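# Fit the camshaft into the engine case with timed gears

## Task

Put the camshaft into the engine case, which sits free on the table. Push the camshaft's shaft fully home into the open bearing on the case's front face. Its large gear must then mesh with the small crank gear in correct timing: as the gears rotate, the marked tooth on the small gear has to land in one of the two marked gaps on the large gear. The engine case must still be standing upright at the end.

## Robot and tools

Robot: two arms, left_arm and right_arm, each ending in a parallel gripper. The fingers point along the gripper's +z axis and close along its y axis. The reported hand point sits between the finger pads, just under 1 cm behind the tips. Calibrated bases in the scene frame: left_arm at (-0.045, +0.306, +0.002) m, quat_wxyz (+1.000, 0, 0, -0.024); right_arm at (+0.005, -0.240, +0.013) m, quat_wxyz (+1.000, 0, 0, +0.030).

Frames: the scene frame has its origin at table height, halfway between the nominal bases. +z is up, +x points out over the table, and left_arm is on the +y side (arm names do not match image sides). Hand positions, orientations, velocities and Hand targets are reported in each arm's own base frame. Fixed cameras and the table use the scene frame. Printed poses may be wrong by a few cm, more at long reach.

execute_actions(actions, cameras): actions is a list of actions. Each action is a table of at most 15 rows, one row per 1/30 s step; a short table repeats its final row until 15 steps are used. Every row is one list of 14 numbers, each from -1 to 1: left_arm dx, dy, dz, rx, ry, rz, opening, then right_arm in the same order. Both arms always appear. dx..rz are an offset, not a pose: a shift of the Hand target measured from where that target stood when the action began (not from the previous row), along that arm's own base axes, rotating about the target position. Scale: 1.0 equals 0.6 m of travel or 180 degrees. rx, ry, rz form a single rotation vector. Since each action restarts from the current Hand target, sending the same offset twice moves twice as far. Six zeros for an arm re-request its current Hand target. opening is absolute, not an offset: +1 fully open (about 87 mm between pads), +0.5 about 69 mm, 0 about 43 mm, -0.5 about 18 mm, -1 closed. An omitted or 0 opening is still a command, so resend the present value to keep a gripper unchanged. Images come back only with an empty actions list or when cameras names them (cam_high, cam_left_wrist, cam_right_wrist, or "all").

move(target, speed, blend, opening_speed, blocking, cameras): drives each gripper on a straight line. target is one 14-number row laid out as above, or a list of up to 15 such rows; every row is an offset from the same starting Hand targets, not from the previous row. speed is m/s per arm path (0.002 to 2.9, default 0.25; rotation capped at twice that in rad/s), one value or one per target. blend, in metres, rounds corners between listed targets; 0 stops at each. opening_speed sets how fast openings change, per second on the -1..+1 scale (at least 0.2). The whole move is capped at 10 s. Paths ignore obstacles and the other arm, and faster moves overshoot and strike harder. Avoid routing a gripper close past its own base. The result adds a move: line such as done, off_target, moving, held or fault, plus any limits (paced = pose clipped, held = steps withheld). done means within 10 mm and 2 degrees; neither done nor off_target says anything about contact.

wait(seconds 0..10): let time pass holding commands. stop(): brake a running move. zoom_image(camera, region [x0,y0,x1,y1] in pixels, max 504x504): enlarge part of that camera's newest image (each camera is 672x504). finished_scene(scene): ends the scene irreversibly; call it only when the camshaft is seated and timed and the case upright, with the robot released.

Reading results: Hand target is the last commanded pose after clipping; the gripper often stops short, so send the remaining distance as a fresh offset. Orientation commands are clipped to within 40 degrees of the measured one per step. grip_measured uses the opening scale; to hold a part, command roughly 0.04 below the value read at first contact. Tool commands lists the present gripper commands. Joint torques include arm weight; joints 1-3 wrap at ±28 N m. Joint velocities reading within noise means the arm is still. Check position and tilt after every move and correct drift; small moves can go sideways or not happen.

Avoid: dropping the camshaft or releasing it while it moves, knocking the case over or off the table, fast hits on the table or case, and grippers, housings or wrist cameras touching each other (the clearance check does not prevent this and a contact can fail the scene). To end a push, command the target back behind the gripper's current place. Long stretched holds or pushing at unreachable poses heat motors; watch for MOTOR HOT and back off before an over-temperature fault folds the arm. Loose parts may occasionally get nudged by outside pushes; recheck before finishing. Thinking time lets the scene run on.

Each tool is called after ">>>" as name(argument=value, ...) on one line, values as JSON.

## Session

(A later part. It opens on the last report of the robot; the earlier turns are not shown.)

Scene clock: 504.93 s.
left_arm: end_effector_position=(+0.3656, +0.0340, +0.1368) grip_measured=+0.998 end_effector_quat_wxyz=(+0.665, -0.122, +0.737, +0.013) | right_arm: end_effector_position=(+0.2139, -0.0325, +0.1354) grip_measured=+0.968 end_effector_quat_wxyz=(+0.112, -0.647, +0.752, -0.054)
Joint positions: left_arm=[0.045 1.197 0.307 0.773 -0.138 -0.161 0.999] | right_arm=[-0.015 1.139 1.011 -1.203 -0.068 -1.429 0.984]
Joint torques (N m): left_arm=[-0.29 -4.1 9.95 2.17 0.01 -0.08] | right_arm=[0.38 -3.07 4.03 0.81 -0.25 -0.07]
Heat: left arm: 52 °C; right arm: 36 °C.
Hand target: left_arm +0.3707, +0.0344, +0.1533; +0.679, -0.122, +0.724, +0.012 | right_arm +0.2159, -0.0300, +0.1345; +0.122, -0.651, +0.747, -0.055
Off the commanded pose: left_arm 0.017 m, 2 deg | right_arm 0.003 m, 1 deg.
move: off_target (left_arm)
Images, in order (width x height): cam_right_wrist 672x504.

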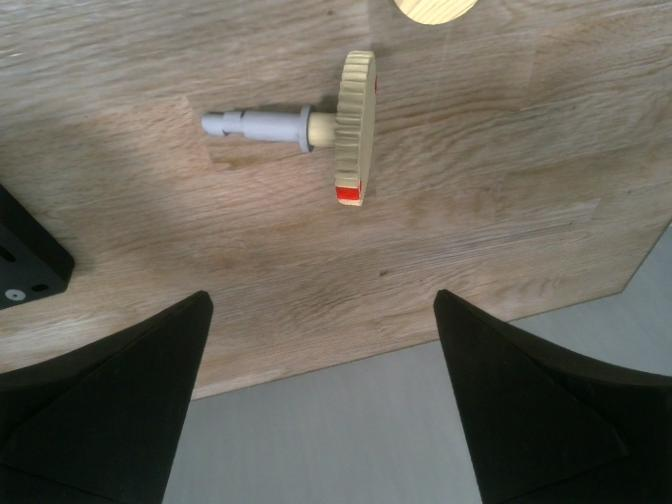

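>>> move(target=[0,0,0,0,0,0,1,0.020,0.004,-0.067,-0.014,-0.0406,0.026,1], cameras=["cam_right_wrist"], speed=0.12)

>>> zoom_image(camera="cam_right_wrist", region=[170, 60, 470, 320])

Scene clock: 543.47 s.
left_arm: end_effector_position=(+0.3656, +0.0340, +0.1368) grip_measured=+0.998 end_effector_quat_wxyz=(+0.665, -0.122, +0.737, +0.013) | right_arm: end_effector_position=(+0.2261, -0.0283, +0.0949) grip_measured=+0.968 end_effector_quat_wxyz=(-0.153, +0.675, -0.715, +0.101)
Joint positions: left_arm=[0.045 1.197 0.307 0.773 -0.138 -0.161 0.999] | right_arm=[0.013 1.044 0.762 -0.925 -0.057 -1.489 0.984]
Joint torques (N m): left_arm=[-0.29 -4.1 9.95 2.17 0.01 -0.08] | right_arm=[0.77 -2.47 4.15 1.01 -0.03 -0.07]
Heat: left arm: 52 °C; right arm: 35 °C.
Hand target: left_arm +0.3707, +0.0344, +0.1533; +0.679, -0.122, +0.724, +0.012 | right_arm +0.2279, -0.0277, +0.0942; -0.157, +0.679, -0.709, +0.108
Off the commanded pose: left_arm 0.017 m, 2 deg | right_arm 0.002 m, 1 deg.
move: off_target (left_arm)
Images, in order (width x height): cam_right_wrist 672x504.

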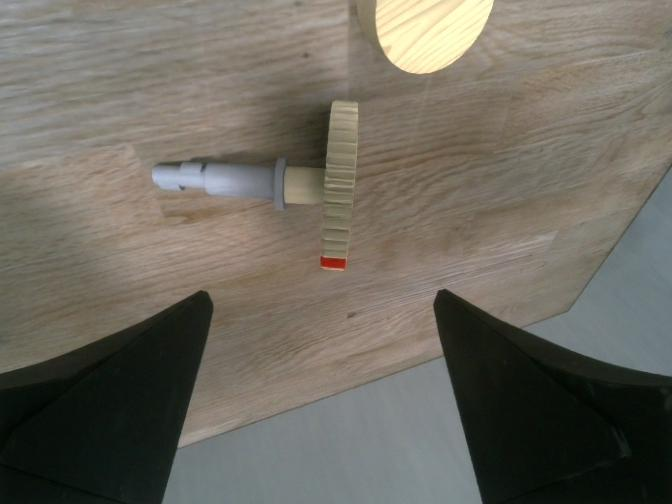

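Scaled by 1.680 from the camera's 672x504 image, which has a finer 960x720 frame.

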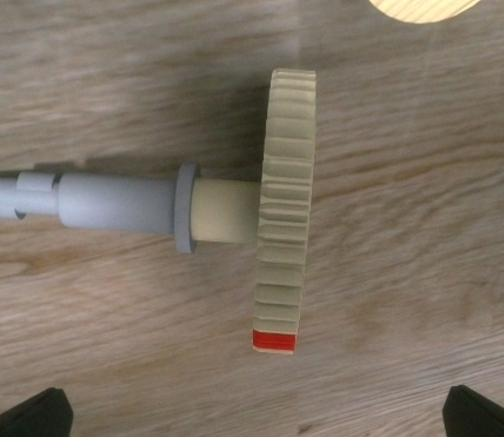

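>>> move(target=[[0,0,0,0,0,0,1,0.0238,-0.0037,-0.048,0.0038,-0.015,-0.0118,1],[0,0,0,0,0,0,1,0.0238,-0.0037,-0.048,0.0038,-0.015,-0.0118,-0.74]], cameras=["cam_right_wrist"], speed=0.08, opening_speed=1.0)

>>> zoom_image(camera="cam_right_wrist", region=[170, 60, 470, 360])

Scene clock: 562.80 s.
left_arm: end_effector_position=(+0.3656, +0.0340, +0.1368) grip_measured=+0.998 end_effector_quat_wxyz=(+0.665, -0.122, +0.737, +0.013) | right_arm: end_effector_position=(+0.2418, -0.0283, +0.0691) grip_measured=-0.676 end_effector_quat_wxyz=(-0.176, +0.665, -0.715, +0.121)
Joint positions: left_arm=[0.045 1.197 0.307 0.773 -0.138 -0.161 0.999] | right_arm=[0.013 1.067 0.647 -0.724 -0.056 -1.473 0.162]
Joint torques (N m): left_arm=[-0.29 -4.08 9.94 2.17 0.01 -0.07] | right_arm=[-0.21 -1.25 4.26 1.11 -0.05 0.03]
Heat: left arm: 52 °C; right arm: 35 °C.
Hand target: left_arm +0.3707, +0.0344, +0.1533; +0.679, -0.122, +0.724, +0.012 | right_arm +0.2423, -0.0299, +0.0655; -0.176, +0.661, -0.719, +0.123
Off the commanded pose: left_arm 0.017 m, 2 deg | right_arm 0.004 m, 1 deg.
move: off_target (left_arm)
Images, in order (width x height): cam_right_wrist 672x504.

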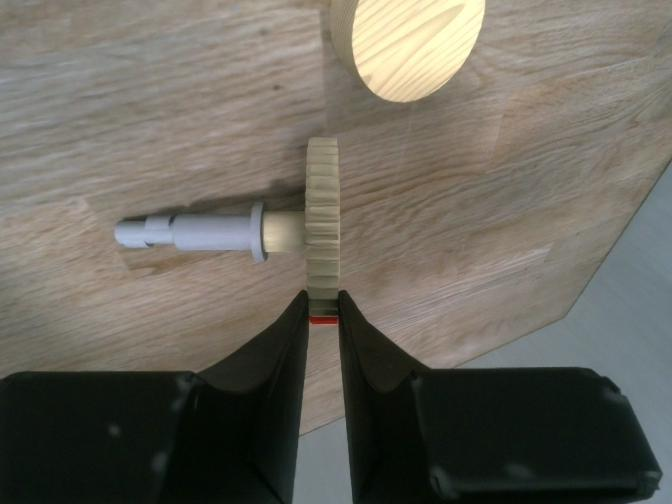

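Scaled by 1.680 from the camera's 672x504 image, which has a finer 960x720 frame.

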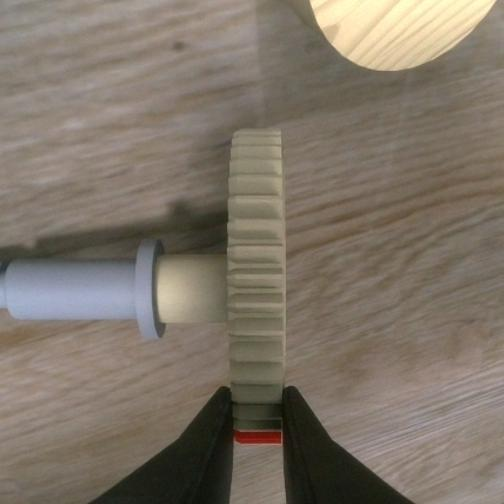

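>>> move(target=[[0,0,0,0,0,0,1,0,0,0.142,0,0,0,-0.74],[0,0,0,0,0,0,1,0.108,0.188,0.1025,0.2387,-0.0652,-0.4261,-0.74]], cameras=["cam_right_wrist","cam_high"], speed=0.15, blend=0.02)

>>> zoom_image(camera="cam_right_wrist", region=[170, 60, 470, 360])

>>> zoom_image(camera="cam_high", region=[220, 190, 350, 290])

Scene clock: 618.13 s.
left_arm: end_effector_position=(+0.3656, +0.0340, +0.1368) grip_measured=+0.998 end_effector_quat_wxyz=(+0.665, -0.122, +0.737, +0.013) | right_arm: end_effector_position=(+0.2883, +0.0755, +0.1103) grip_measured=-0.676 end_effector_quat_wxyz=(+0.306, +0.025, +0.951, -0.022)
Joint positions: left_arm=[0.045 1.197 0.307 0.773 -0.138 -0.161 0.999] | right_arm=[0.366 1.282 0.933 -0.65 0.265 0.339 0.162]
Joint torques (N m): left_arm=[-0.28 -4.1 9.95 2.17 0.01 -0.08] | right_arm=[0.9 -3.52 8.16 1.58 0.35 0.05]
Heat: left arm: 52 °C; right arm: 36 °C.
Hand target: left_arm +0.3707, +0.0344, +0.1533; +0.679, -0.122, +0.724, +0.012 | right_arm +0.3070, +0.0830, +0.1270; +0.342, +0.032, +0.939, -0.012
Off the commanded pose: left_arm 0.017 m, 2 deg | right_arm 0.026 m, 5 deg.
move: off_target (left_arm, right_arm)
Images, in order (width x height): cam_high 672x504, cam_right_wrist 672x504.

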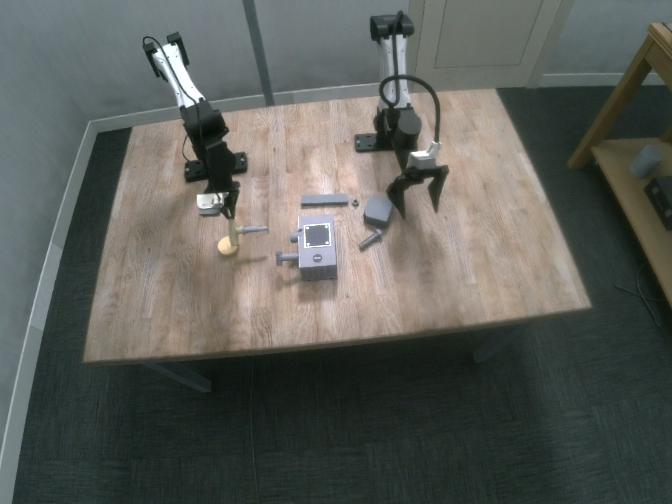

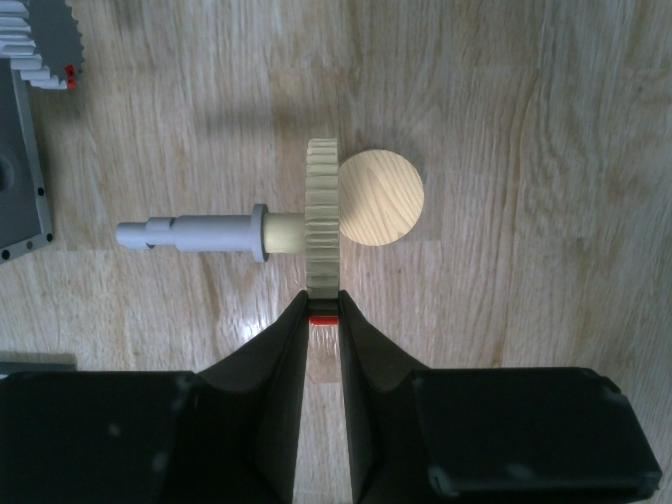

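Scaled by 1.680 from the camera's 672x504 image, which has a finer 960x720 frame.

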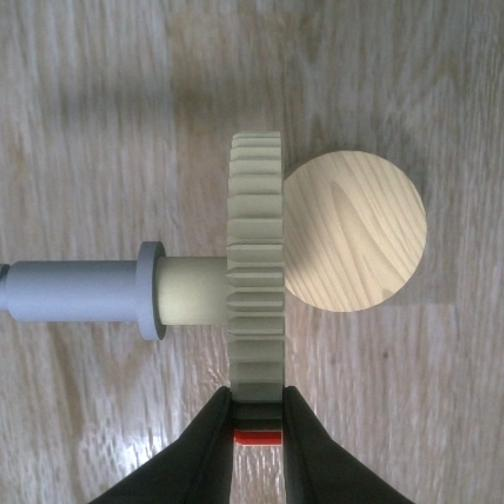

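Scaled by 3.877 from the camera's 672x504 image, which has a finer 960x720 frame.

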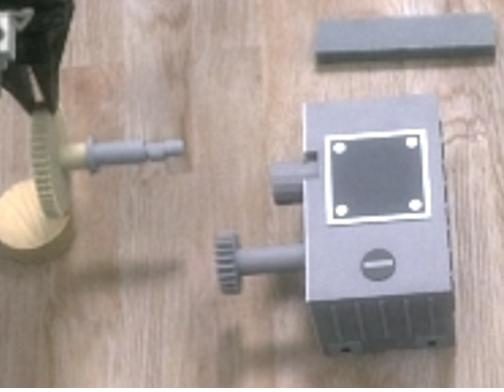

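>>> move(target=[0,0,0,0,0,0,1,0,0,0,0,0,0,-0.74], cameras=["cam_right_wrist","cam_high"], speed=0.15)

>>> zoom_image(camera="cam_right_wrist", region=[0, 0, 340, 340])

Scene clock: 629.73 s.
left_arm: end_effector_position=(+0.3656, +0.0340, +0.1368) grip_measured=+0.998 end_effector_quat_wxyz=(+0.665, -0.122, +0.737, +0.013) | right_arm: end_effector_position=(+0.2883, +0.0755, +0.1103) grip_measured=-0.676 end_effector_quat_wxyz=(+0.307, +0.025, +0.951, -0.023)
Joint positions: left_arm=[0.045 1.197 0.307 0.773 -0.138 -0.161 0.999] | right_arm=[0.366 1.282 0.933 -0.65 0.266 0.339 0.162]
Joint torques (N m): left_arm=[-0.28 -4.1 9.94 2.17 0.01 -0.07] | right_arm=[0.9 -3.51 8.16 1.57 0.34 0.04]
Heat: left arm: 52 °C; right arm: 36 °C.
Hand target: left_arm +0.3707, +0.0344, +0.1533; +0.679, -0.122, +0.724, +0.012 | right_arm +0.3070, +0.0830, +0.1270; +0.342, +0.032, +0.939, -0.012
Off the commanded pose: left_arm 0.017 m, 2 deg | right_arm 0.026 m, 5 deg.
move: off_target (left_arm, right_arm)
Images, in order (width x height): cam_high 672x504, cam_right_wrist 672x504.

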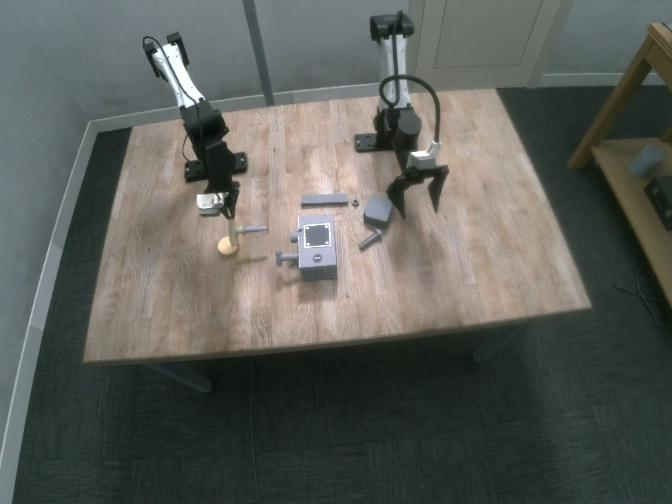

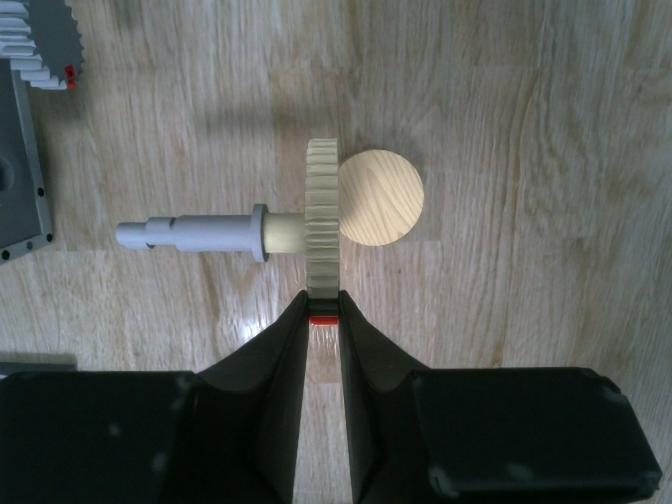

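Scaled by 1.482 from the camera's 672x504 image, which has a finer 960x720 frame.

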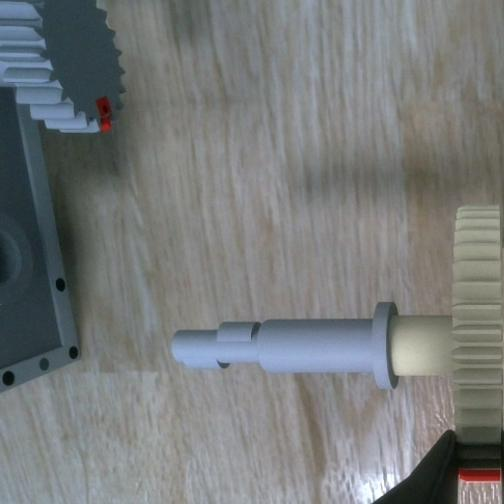

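>>> move(target=[0,0,0,0,0,0,1,0.053,0.008,0.025,0,0,0,-0.74], cameras=["cam_right_wrist","cam_high"], speed=0.15)

>>> zoom_image(camera="cam_right_wrist", region=[0, 0, 340, 340])

Scene clock: 639.33 s.
left_arm: end_effector_position=(+0.3656, +0.0340, +0.1368) grip_measured=+0.998 end_effector_quat_wxyz=(+0.665, -0.122, +0.737, +0.013) | right_arm: end_effector_position=(+0.3241, +0.0849, +0.1262) grip_measured=-0.676 end_effector_quat_wxyz=(+0.317, +0.027, +0.948, -0.021)
Joint positions: left_arm=[0.045 1.197 0.307 0.773 -0.138 -0.161 0.999] | right_arm=[0.355 1.404 1.079 -0.65 0.266 0.331 0.162]
Joint torques (N m): left_arm=[-0.28 -4.1 9.94 2.17 0.01 -0.07] | right_arm=[-0.47 -4.67 8.39 1.38 0.16 -0.07]
Heat: left arm: 52 °C; right arm: 37 °C.
Hand target: left_arm +0.3707, +0.0344, +0.1533; +0.679, -0.122, +0.724, +0.012 | right_arm +0.3388, +0.0878, +0.1420; +0.342, +0.032, +0.939, -0.012
Off the commanded pose: left_arm 0.017 m, 2 deg | right_arm 0.022 m, 3 deg.
move: off_target (left_arm, right_arm)
Images, in order (width x height): cam_high 672x504, cam_right_wrist 672x504.

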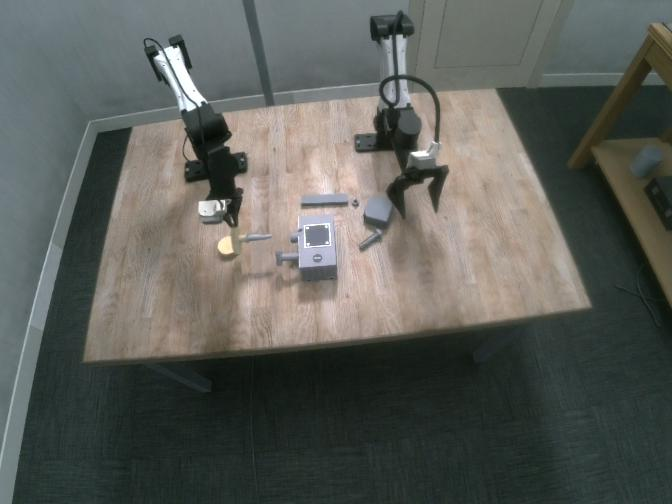

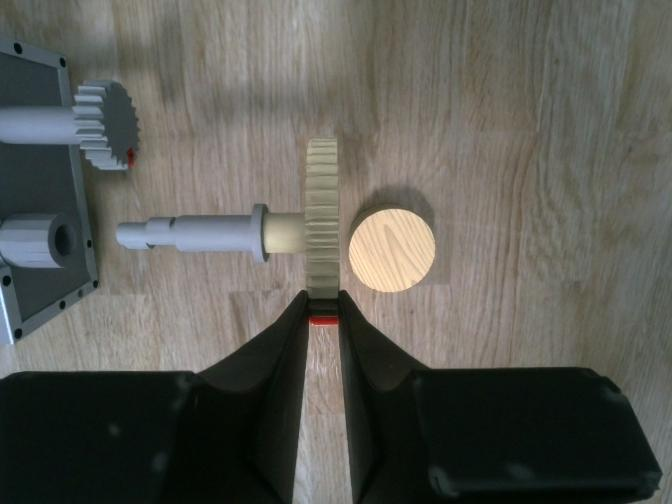

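Scaled by 1.482 from the camera's 672x504 image, which has a finer 960x720 frame.

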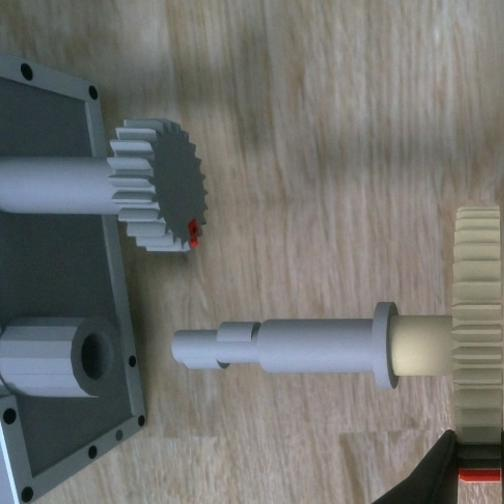

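>>> move(target=[0,0,0,0,0,0,1,-0.003,-0.002,-0.085,0,0,0,-0.74], cameras=["cam_right_wrist"], speed=0.1)

>>> zoom_image(camera="cam_right_wrist", region=[0, 100, 340, 340])

Scene clock: 677.17 s.
left_arm: end_effector_position=(+0.3656, +0.0340, +0.1368) grip_measured=+0.998 end_effector_quat_wxyz=(+0.665, -0.122, +0.737, +0.013) | right_arm: end_effector_position=(+0.3280, +0.0863, +0.0881) grip_measured=-0.676 end_effector_quat_wxyz=(+0.325, +0.028, +0.945, -0.018)
Joint positions: left_arm=[0.045 1.197 0.307 0.773 -0.138 -0.161 0.999] | right_arm=[0.355 1.43 0.94 -0.466 0.265 0.329 0.162]
Joint torques (N m): left_arm=[-0.29 -4.08 9.95 2.17 0.01 -0.08] | right_arm=[-0.69 -4.9 4.92 1.64 0.15 -0.08]
Heat: left arm: 52 °C; right arm: 40 °C.
Hand target: left_arm +0.3707, +0.0344, +0.1533; +0.679, -0.122, +0.724, +0.012 | right_arm +0.3370, +0.0866, +0.0910; +0.342, +0.032, +0.939, -0.012
Off the commanded pose: left_arm 0.017 m, 2 deg | right_arm 0.009 m, 2 deg.
move: off_target (left_arm)
Images, in order (width x height): cam_right_wrist 672x504.

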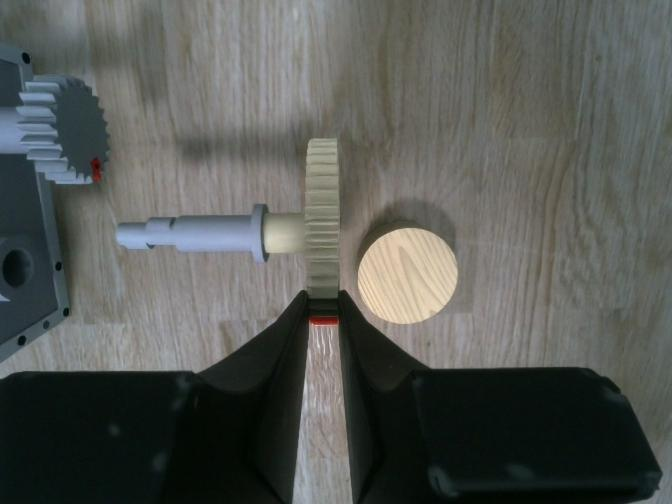

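Scaled by 1.482 from the camera's 672x504 image, which has a finer 960x720 frame.

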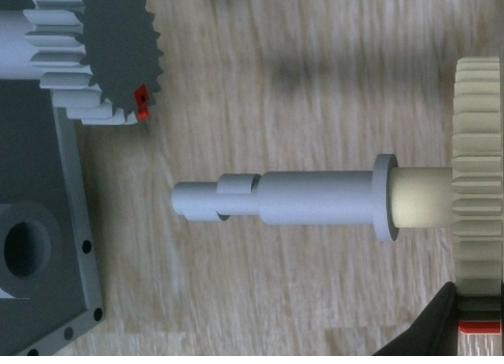

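>>> move(target=[0,0,0,0,0,0,1,0,0.033,0,0,0,0,-0.74], cameras=["cam_right_wrist"], speed=0.1)

>>> zoom_image(camera="cam_right_wrist", region=[0, 100, 340, 340])

Scene clock: 692.17 s.
left_arm: end_effector_position=(+0.3656, +0.0340, +0.1368) grip_measured=+0.998 end_effector_quat_wxyz=(+0.665, -0.122, +0.737, +0.013) | right_arm: end_effector_position=(+0.3236, +0.1008, +0.0796) grip_measured=-0.676 end_effector_quat_wxyz=(+0.317, +0.024, +0.948, -0.019)
Joint positions: left_arm=[0.045 1.197 0.307 0.773 -0.138 -0.161 0.999] | right_arm=[0.406 1.459 0.94 -0.466 0.288 0.371 0.162]
Joint torques (N m): left_arm=[-0.28 -4.08 9.95 2.17 0.01 -0.07] | right_arm=[0.72 -5.01 7.06 1.47 0.35 0.03]
Heat: left arm: 52 °C; right arm: 40 °C.
Hand target: left_arm +0.3707, +0.0344, +0.1533; +0.679, -0.122, +0.724, +0.012 | right_arm +0.3370, +0.1063, +0.0909; +0.342, +0.032, +0.939, -0.012
Off the commanded pose: left_arm 0.017 m, 2 deg | right_arm 0.018 m, 3 deg.
move: off_target (left_arm, right_arm)
Images, in order (width x height): cam_right_wrist 672x504.

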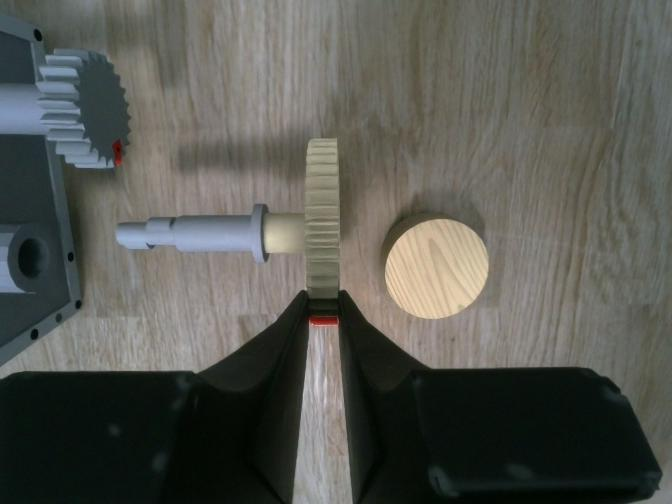

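Scaled by 1.482 from the camera's 672x504 image, which has a finer 960x720 frame.

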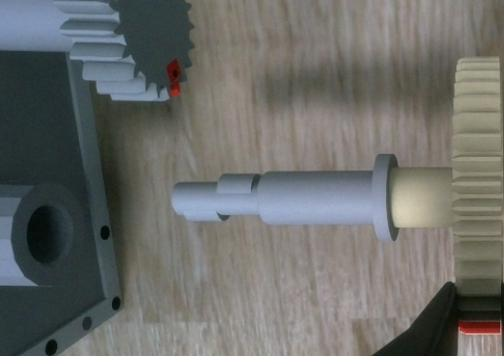

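>>> move(target=[-0.235,-0.449,0.02,0.010,-0.169,-0.2513,1,0,0,0,0,0,0,-0.74], cameras=["all"], speed=0.2)

Scene clock: 735.37 s.
left_arm: end_effector_position=(+0.2291, -0.2273, +0.1447) grip_measured=+0.998 end_effector_quat_wxyz=(+0.724, +0.211, +0.612, -0.238) | right_arm: end_effector_position=(+0.3237, +0.1007, +0.0796) grip_measured=-0.676 end_effector_quat_wxyz=(+0.317, +0.025, +0.948, -0.019)
Joint positions: left_arm=[-0.948 1.349 -0.004 1.523 -0.294 0.063 0.999] | right_arm=[0.406 1.459 0.94 -0.466 0.289 0.371 0.162]
Joint torques (N m): left_arm=[-0.85 -1.36 7.42 2.77 0.24 -0.04] | right_arm=[0.69 -4.97 7.06 1.48 0.35 0.04]
Motor temperatures (°C): left_arm=[23 28 49 53 26 25 24] | right_arm=[25 32 41 36 27 26 29]
Heat: left arm: 53 °C; right arm: 41 °C.
Hand target: left_arm +0.2296, -0.2350, +0.1653; +0.795, +0.174, +0.516, -0.268 | right_arm +0.3370, +0.1063, +0.0909; +0.342, +0.032, +0.939, -0.012
Off the commanded pose: left_arm 0.022 m, 15 deg | right_arm 0.018 m, 3 deg.
joint sent to its limit (left arm) — joint 4 (wrist pitch), upper limit. The joint targets are off in orientation, not in position.
move: off_target (left_arm, right_arm)

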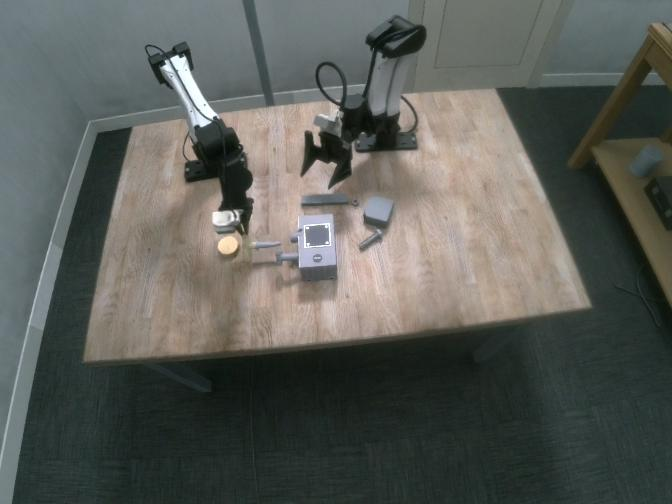

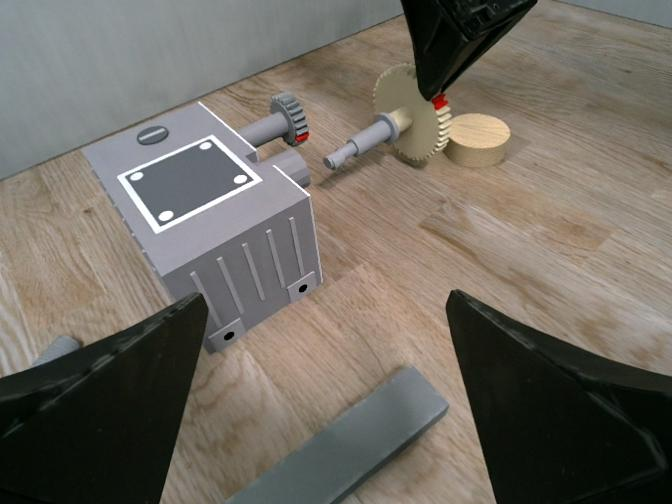

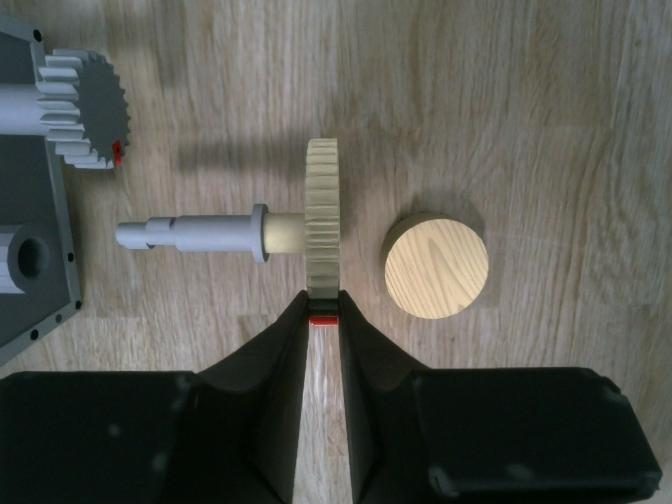

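>>> zoom_image(camera="cam_left_wrist", region=[210, 50, 470, 240])

Scaled by 1.938 from the camera's 672x504 image, which has a finer 960x720 frame.

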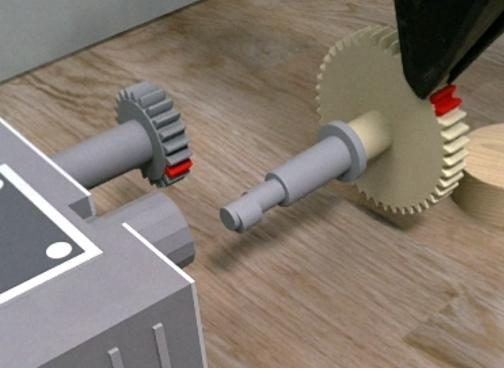

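>>> zoom_image(camera="cam_right_wrist", region=[0, 30, 140, 180])

>>> zoom_image(camera="cam_right_wrist", region=[100, 190, 350, 280])

>>> zoom_image(camera="cam_left_wrist", region=[230, 70, 330, 220])

Scaled by 3.360 from the camera's 672x504 image, which has a finer 960x720 frame.

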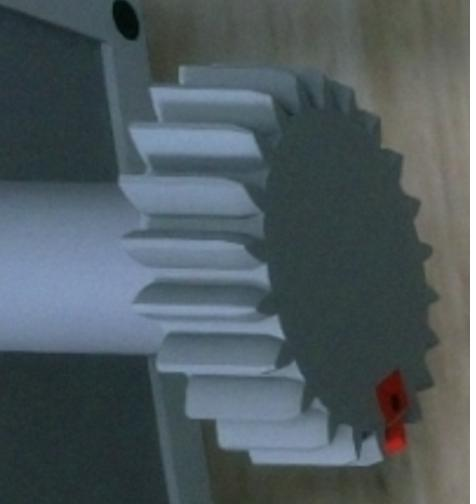

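Scaled by 2.016 from the camera's 672x504 image, which has a finer 960x720 frame.

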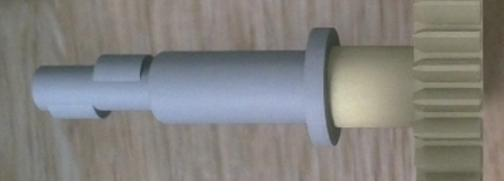

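Scaled by 3.360 from the camera's 672x504 image, which has a finer 960x720 frame.

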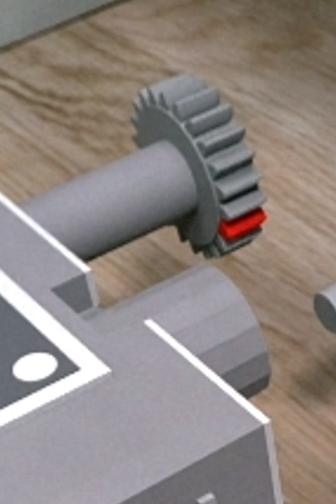

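>>> zoom_image(camera="cam_left_wrist", region=[360, 50, 480, 180])

Scaled by 3.877 from the camera's 672x504 image, which has a finer 960x720 frame.

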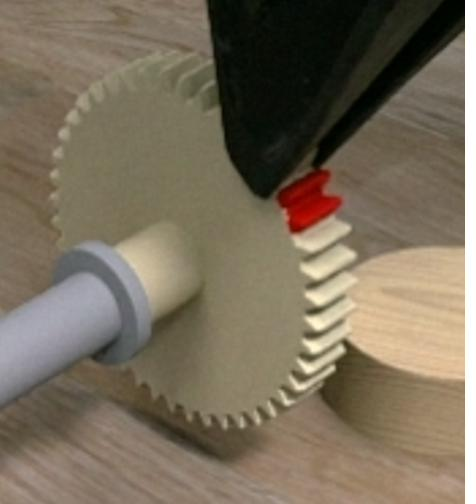

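>>> move(target=[0,0,0,0,0,0,1,-0.0237,0,0.006,0.0128,-0.0888,-0.0064,-0.74], cameras=["cam_left_wrist","cam_right_wrist"], speed=0.1)

>>> zoom_image(camera="cam_left_wrist", region=[210, 50, 470, 240])

>>> zoom_image(camera="cam_left_wrist", region=[360, 50, 480, 180])

>>> zoom_image(camera="cam_right_wrist", region=[0, 100, 340, 340])

Scene clock: 838.60 s.
left_arm: end_effector_position=(+0.2291, -0.2273, +0.1447) grip_measured=+0.998 end_effector_quat_wxyz=(+0.724, +0.211, +0.612, -0.238) | right_arm: end_effector_position=(+0.3148, +0.1021, +0.0823) grip_measured=-0.676 end_effector_quat_wxyz=(+0.440, +0.040, +0.897, -0.004)
Joint positions: left_arm=[-0.948 1.349 -0.004 1.523 -0.294 0.064 0.999] | right_arm=[0.486 1.257 0.643 -0.122 0.417 0.387 0.162]
Joint torques (N m): left_arm=[-0.83 -1.37 7.42 2.77 0.24 -0.03] | right_arm=[0.9 -5.33 4.81 1.91 0.41 0.01]
Motor temperatures (°C): left_arm=[23 26 42 57 26 25 24] | right_arm=[25 32 42 38 27 26 30]
Heat: left arm: 57 °C; right arm: 42 °C.
Hand target: left_arm +0.2296, -0.2350, +0.1653; +0.795, +0.174, +0.516, -0.268 | right_arm +0.3228, +0.1064, +0.0946; +0.468, +0.050, +0.882, +0.008
Off the commanded pose: left_arm 0.022 m, 15 deg | right_arm 0.015 m, 4 deg.
joint sent to its limit (left arm) — joint 4 (wrist pitch), upper limit. The joint targets are off in orientation, not in position.
move: off_target (left_arm, right_arm)
Images, in order (width x height): cam_left_wrist 672x504, cam_right_wrist 672x504.

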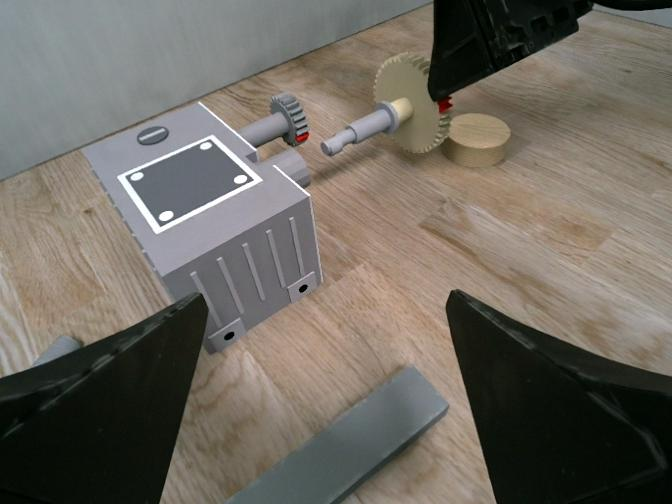

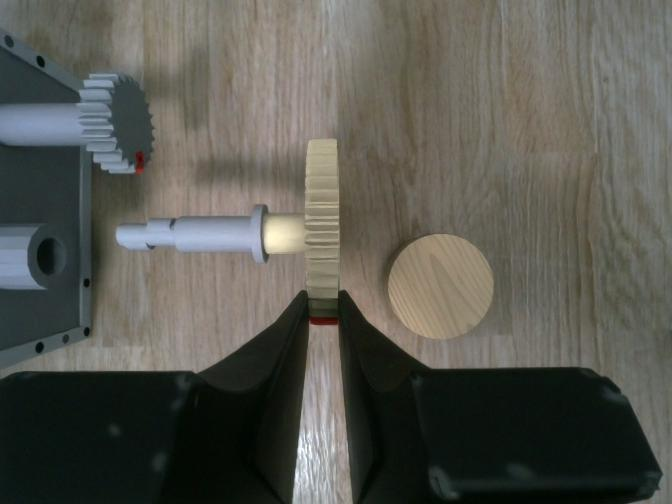

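Scaled by 1.938 from the camera's 672x504 image, which has a finer 960x720 frame.

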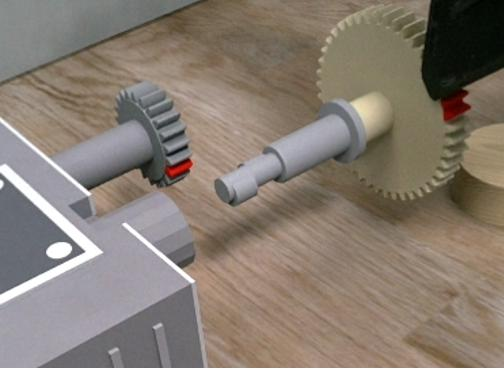

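Scaled by 3.877 from the camera's 672x504 image, which has a finer 960x720 frame.

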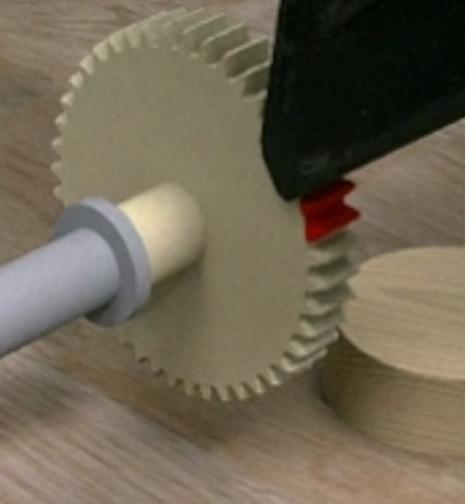

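Scaled by 1.482 from the camera's 672x504 image, which has a finer 960x720 frame.

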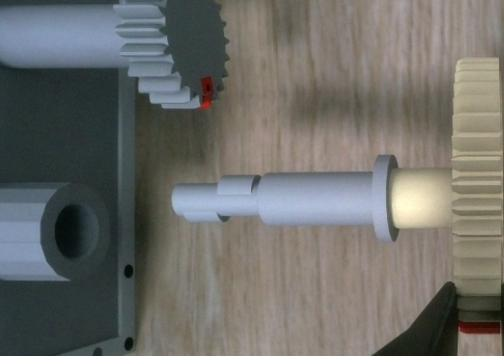

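>>> zoom_image(camera="cam_left_wrist", region=[70, 90, 330, 360])

>>> zoom_image(camera="cam_left_wrist", region=[250, 80, 450, 200])

Scaled by 1.867 from the camera's 672x504 image, which has a finer 960x720 frame.

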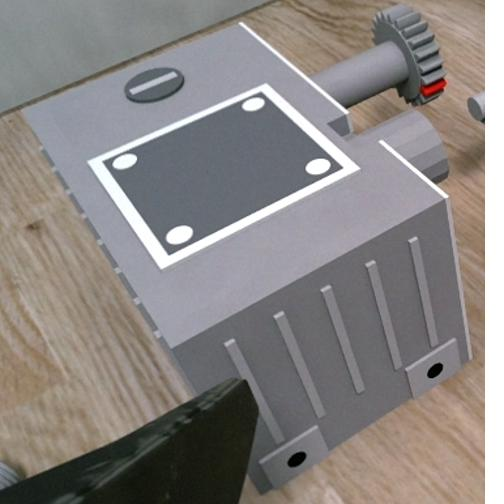

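Scaled by 2.520 from the camera's 672x504 image, which has a finer 960x720 frame.

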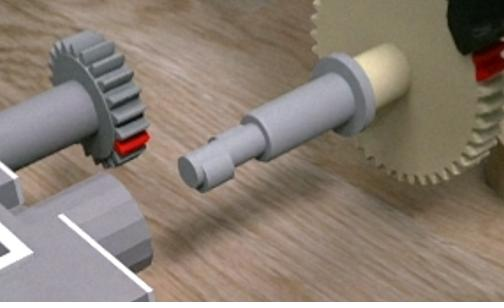

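>>> move(target=[0,0,0,0,0,0,1,-0.021,0,0.002,-0.0025,-0.0332,-0.0076,-0.74], cameras=["cam_left_wrist","cam_right_wrist"], speed=0.1)

>>> zoom_image(camera="cam_left_wrist", region=[250, 50, 480, 200])

>>> zoom_image(camera="cam_right_wrist", region=[0, 100, 340, 340])

Scene clock: 878.60 s.
left_arm: end_effector_position=(+0.2291, -0.2273, +0.1447) grip_measured=+0.998 end_effector_quat_wxyz=(+0.724, +0.211, +0.612, -0.238) | right_arm: end_effector_position=(+0.3029, +0.1022, +0.0832) grip_measured=-0.676 end_effector_quat_wxyz=(+0.487, +0.044, +0.872, -0.012)
Joint positions: left_arm=[-0.948 1.349 -0.004 1.523 -0.294 0.064 0.999] | right_arm=[0.562 1.174 0.522 -0.004 0.531 0.397 0.162]
Joint torques (N m): left_arm=[-0.84 -1.36 7.42 2.77 0.25 -0.03] | right_arm=[0.85 -4.45 4.83 2 0.45 0.04]
Motor temperatures (°C): left_arm=[23 26 41 59 26 25 24] | right_arm=[25 32 40 41 27 26 30]
Heat: left arm: 59 °C; right arm: 41 °C.
Hand target: left_arm +0.2296, -0.2350, +0.1653; +0.795, +0.174, +0.516, -0.268 | right_arm +0.3102, +0.1064, +0.0957; +0.514, +0.058, +0.856, +0.002
Off the commanded pose: left_arm 0.022 m, 15 deg | right_arm 0.015 m, 4 deg.
joint sent to its limit (left arm) — joint 4 (wrist pitch), upper limit. The joint targets are off in orientation, not in position.
move: off_target (left_arm, right_arm)
Images, in order (width x height): cam_left_wrist 672x504, cam_right_wrist 672x504.

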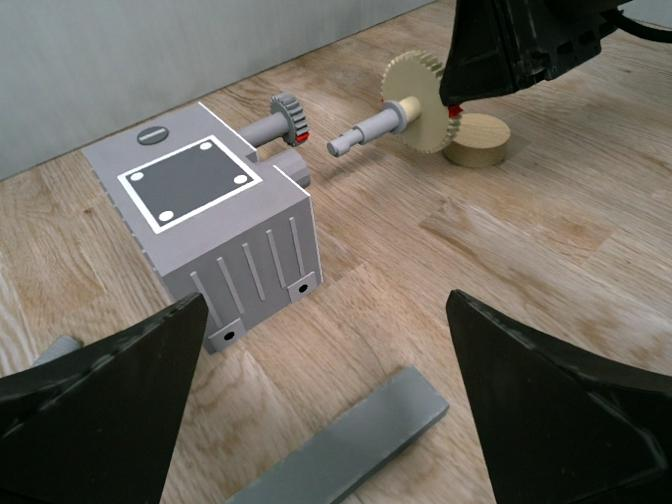

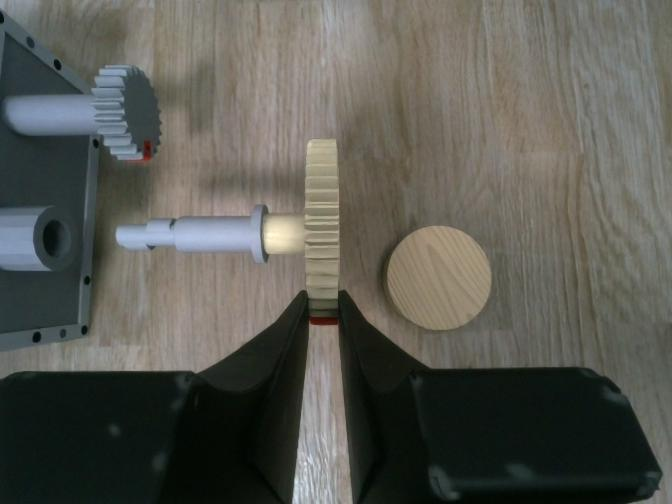

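Scaled by 2.191 from the camera's 672x504 image, which has a finer 960x720 frame.

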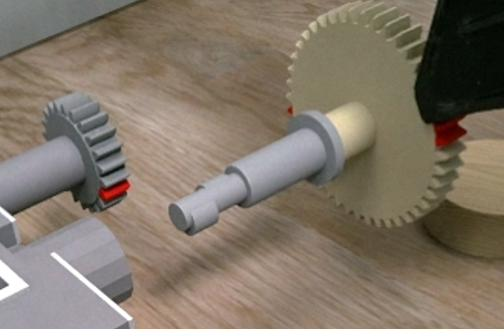

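Scaled by 1.482 from the camera's 672x504 image, which has a finer 960x720 frame.

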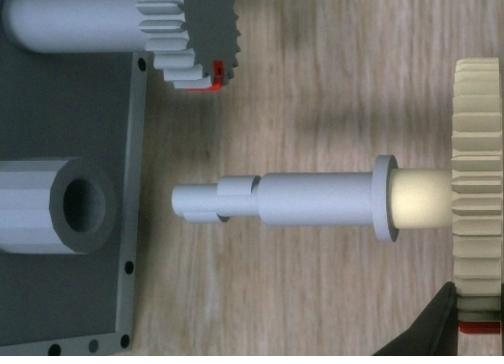

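>>> move(target=[0,0,0,0,0,0,1,-0.003,0.03,-0.0013,0,0,0,-0.74], cameras=["cam_left_wrist","cam_right_wrist"], speed=0.06)

>>> zoom_image(camera="cam_left_wrist", region=[250, 50, 480, 200])

>>> zoom_image(camera="cam_right_wrist", region=[0, 100, 340, 340])

Scene clock: 900.67 s.
left_arm: end_effector_position=(+0.2291, -0.2273, +0.1447) grip_measured=+0.998 end_effector_quat_wxyz=(+0.724, +0.211, +0.612, -0.238) | right_arm: end_effector_position=(+0.2965, +0.1165, +0.0788) grip_measured=-0.676 end_effector_quat_wxyz=(+0.488, +0.042, +0.872, -0.013)
Joint positions: left_arm=[-0.948 1.349 -0.004 1.523 -0.294 0.064 0.999] | right_arm=[0.638 1.2 0.522 -0.003 0.591 0.446 0.162]
Joint torques (N m): left_arm=[-0.84 -1.36 7.42 2.78 0.25 -0.03] | right_arm=[0.76 -2.82 6.93 1.86 0.52 0.03]
Motor temperatures (°C): left_arm=[23 25 41 60 26 25 24] | right_arm=[25 31 38 41 27 26 30]
Heat: left arm: 60 °C; right arm: 41 °C.
Hand target: left_arm +0.2296, -0.2350, +0.1653; +0.795, +0.174, +0.516, -0.268 | right_arm +0.3084, +0.1243, +0.0950; +0.514, +0.058, +0.856, +0.002
Off the commanded pose: left_arm 0.022 m, 15 deg | right_arm 0.022 m, 4 deg.
joint sent to its limit (left arm) — joint 4 (wrist pitch), upper limit. The joint targets are off in orientation, not in position.
move: off_target (left_arm, right_arm)
Images, in order (width x height): cam_left_wrist 672x504, cam_right_wrist 672x504.

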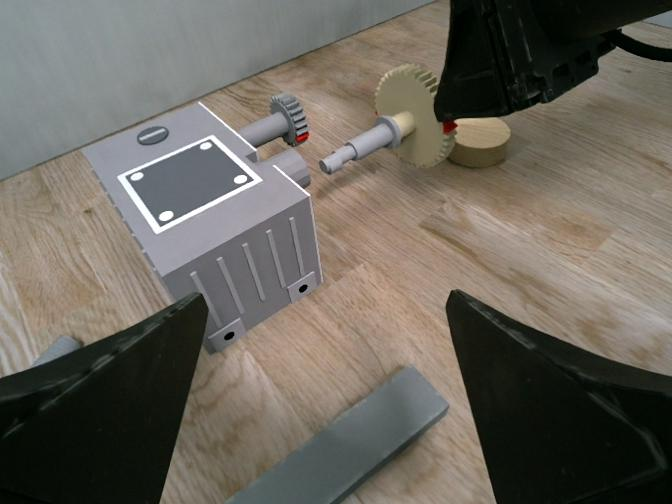

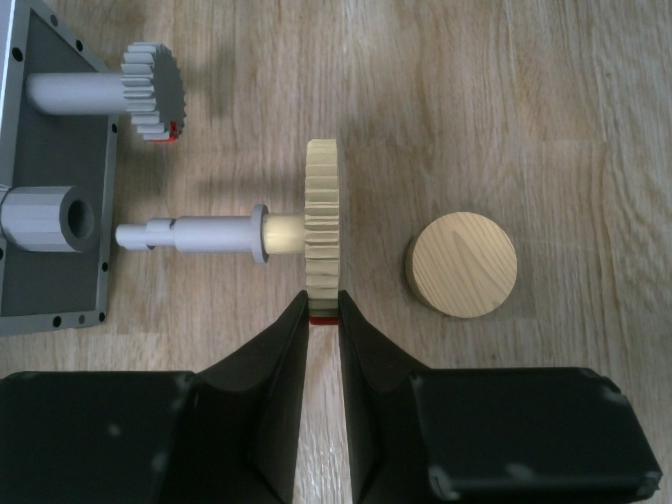

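Scaled by 2.191 from the camera's 672x504 image, which has a finer 960x720 frame.

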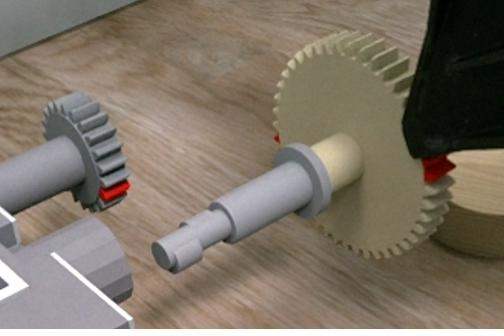

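Scaled by 1.482 from the camera's 672x504 image, which has a finer 960x720 frame.

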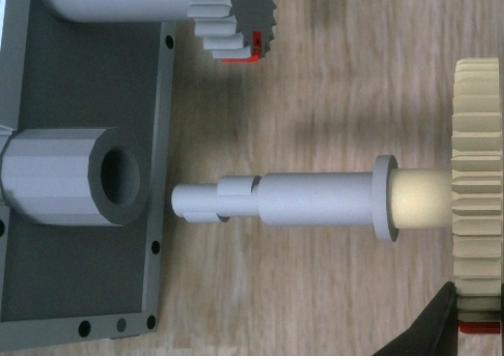

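>>> move(target=[0,0,0,0,0,0,1,0.015,0,0.013,0,0,0,-0.74], cameras=["cam_left_wrist","cam_right_wrist"], speed=0.06)

>>> zoom_image(camera="cam_left_wrist", region=[250, 50, 480, 200])

>>> zoom_image(camera="cam_right_wrist", region=[0, 100, 340, 340])

Scene clock: 915.00 s.
left_arm: end_effector_position=(+0.2291, -0.2273, +0.1447) grip_measured=+0.998 end_effector_quat_wxyz=(+0.724, +0.211, +0.612, -0.238) | right_arm: end_effector_position=(+0.3025, +0.1173, +0.0833) grip_measured=-0.676 end_effector_quat_wxyz=(+0.491, +0.045, +0.870, -0.014)
Joint positions: left_arm=[-0.948 1.349 -0.004 1.523 -0.294 0.064 0.999] | right_arm=[0.629 1.216 0.546 -0.004 0.591 0.442 0.162]
Joint torques (N m): left_arm=[-0.83 -1.36 7.42 2.78 0.25 -0.03] | right_arm=[-0.49 -2.92 8.2 1.75 0.29 -0.07]
Motor temperatures (°C): left_arm=[23 25 41 60 26 25 24] | right_arm=[25 31 39 41 27 26 30]
Heat: left arm: 60 °C; right arm: 41 °C.
Hand target: left_arm +0.2296, -0.2350, +0.1653; +0.795, +0.174, +0.516, -0.268 | right_arm +0.3174, +0.1244, +0.1028; +0.514, +0.058, +0.856, +0.002
Off the commanded pose: left_arm 0.022 m, 15 deg | right_arm 0.026 m, 4 deg.
joint sent to its limit (left arm) — joint 4 (wrist pitch), upper limit. The joint targets are off in orientation, not in position.
move: off_target (left_arm, right_arm)
Images, in order (width x height): cam_left_wrist 672x504, cam_right_wrist 672x504.

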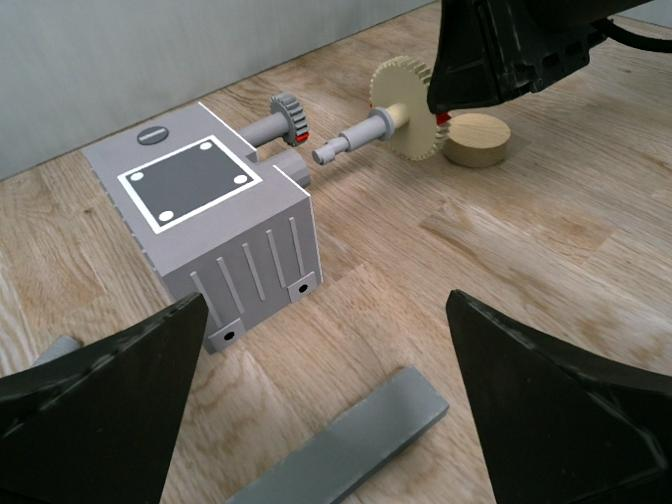

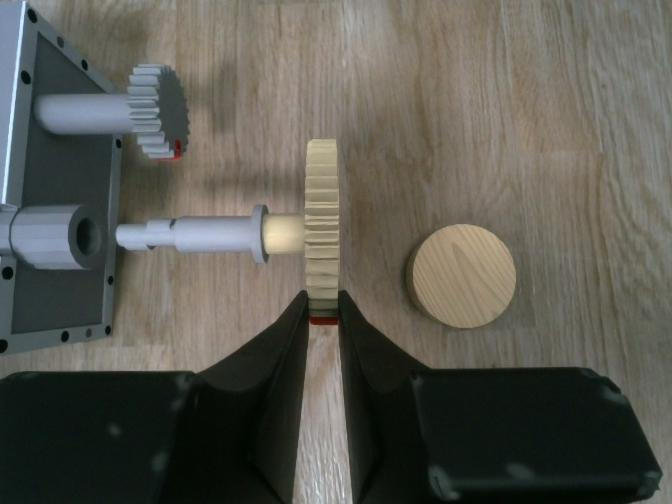

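Scaled by 2.191 from the camera's 672x504 image, which has a finer 960x720 frame.

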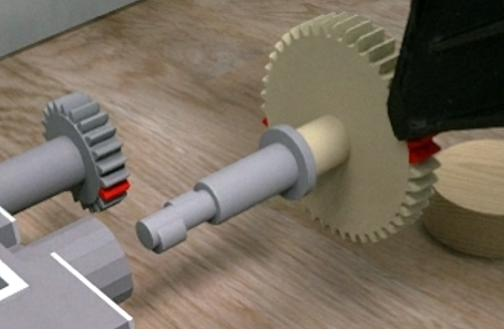

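Scaled by 1.482 from the camera's 672x504 image, which has a finer 960x720 frame.

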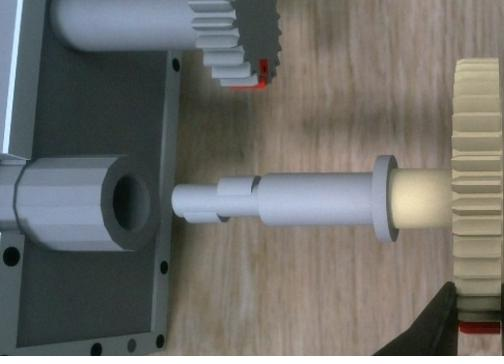

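>>> zoom_image(camera="cam_left_wrist", region=[250, 120, 350, 210])

Scaled by 5.040 from the camera's 672x504 image, which has a finer 960x720 frame.

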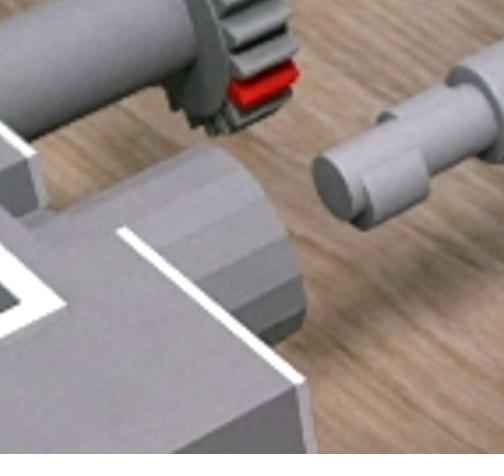

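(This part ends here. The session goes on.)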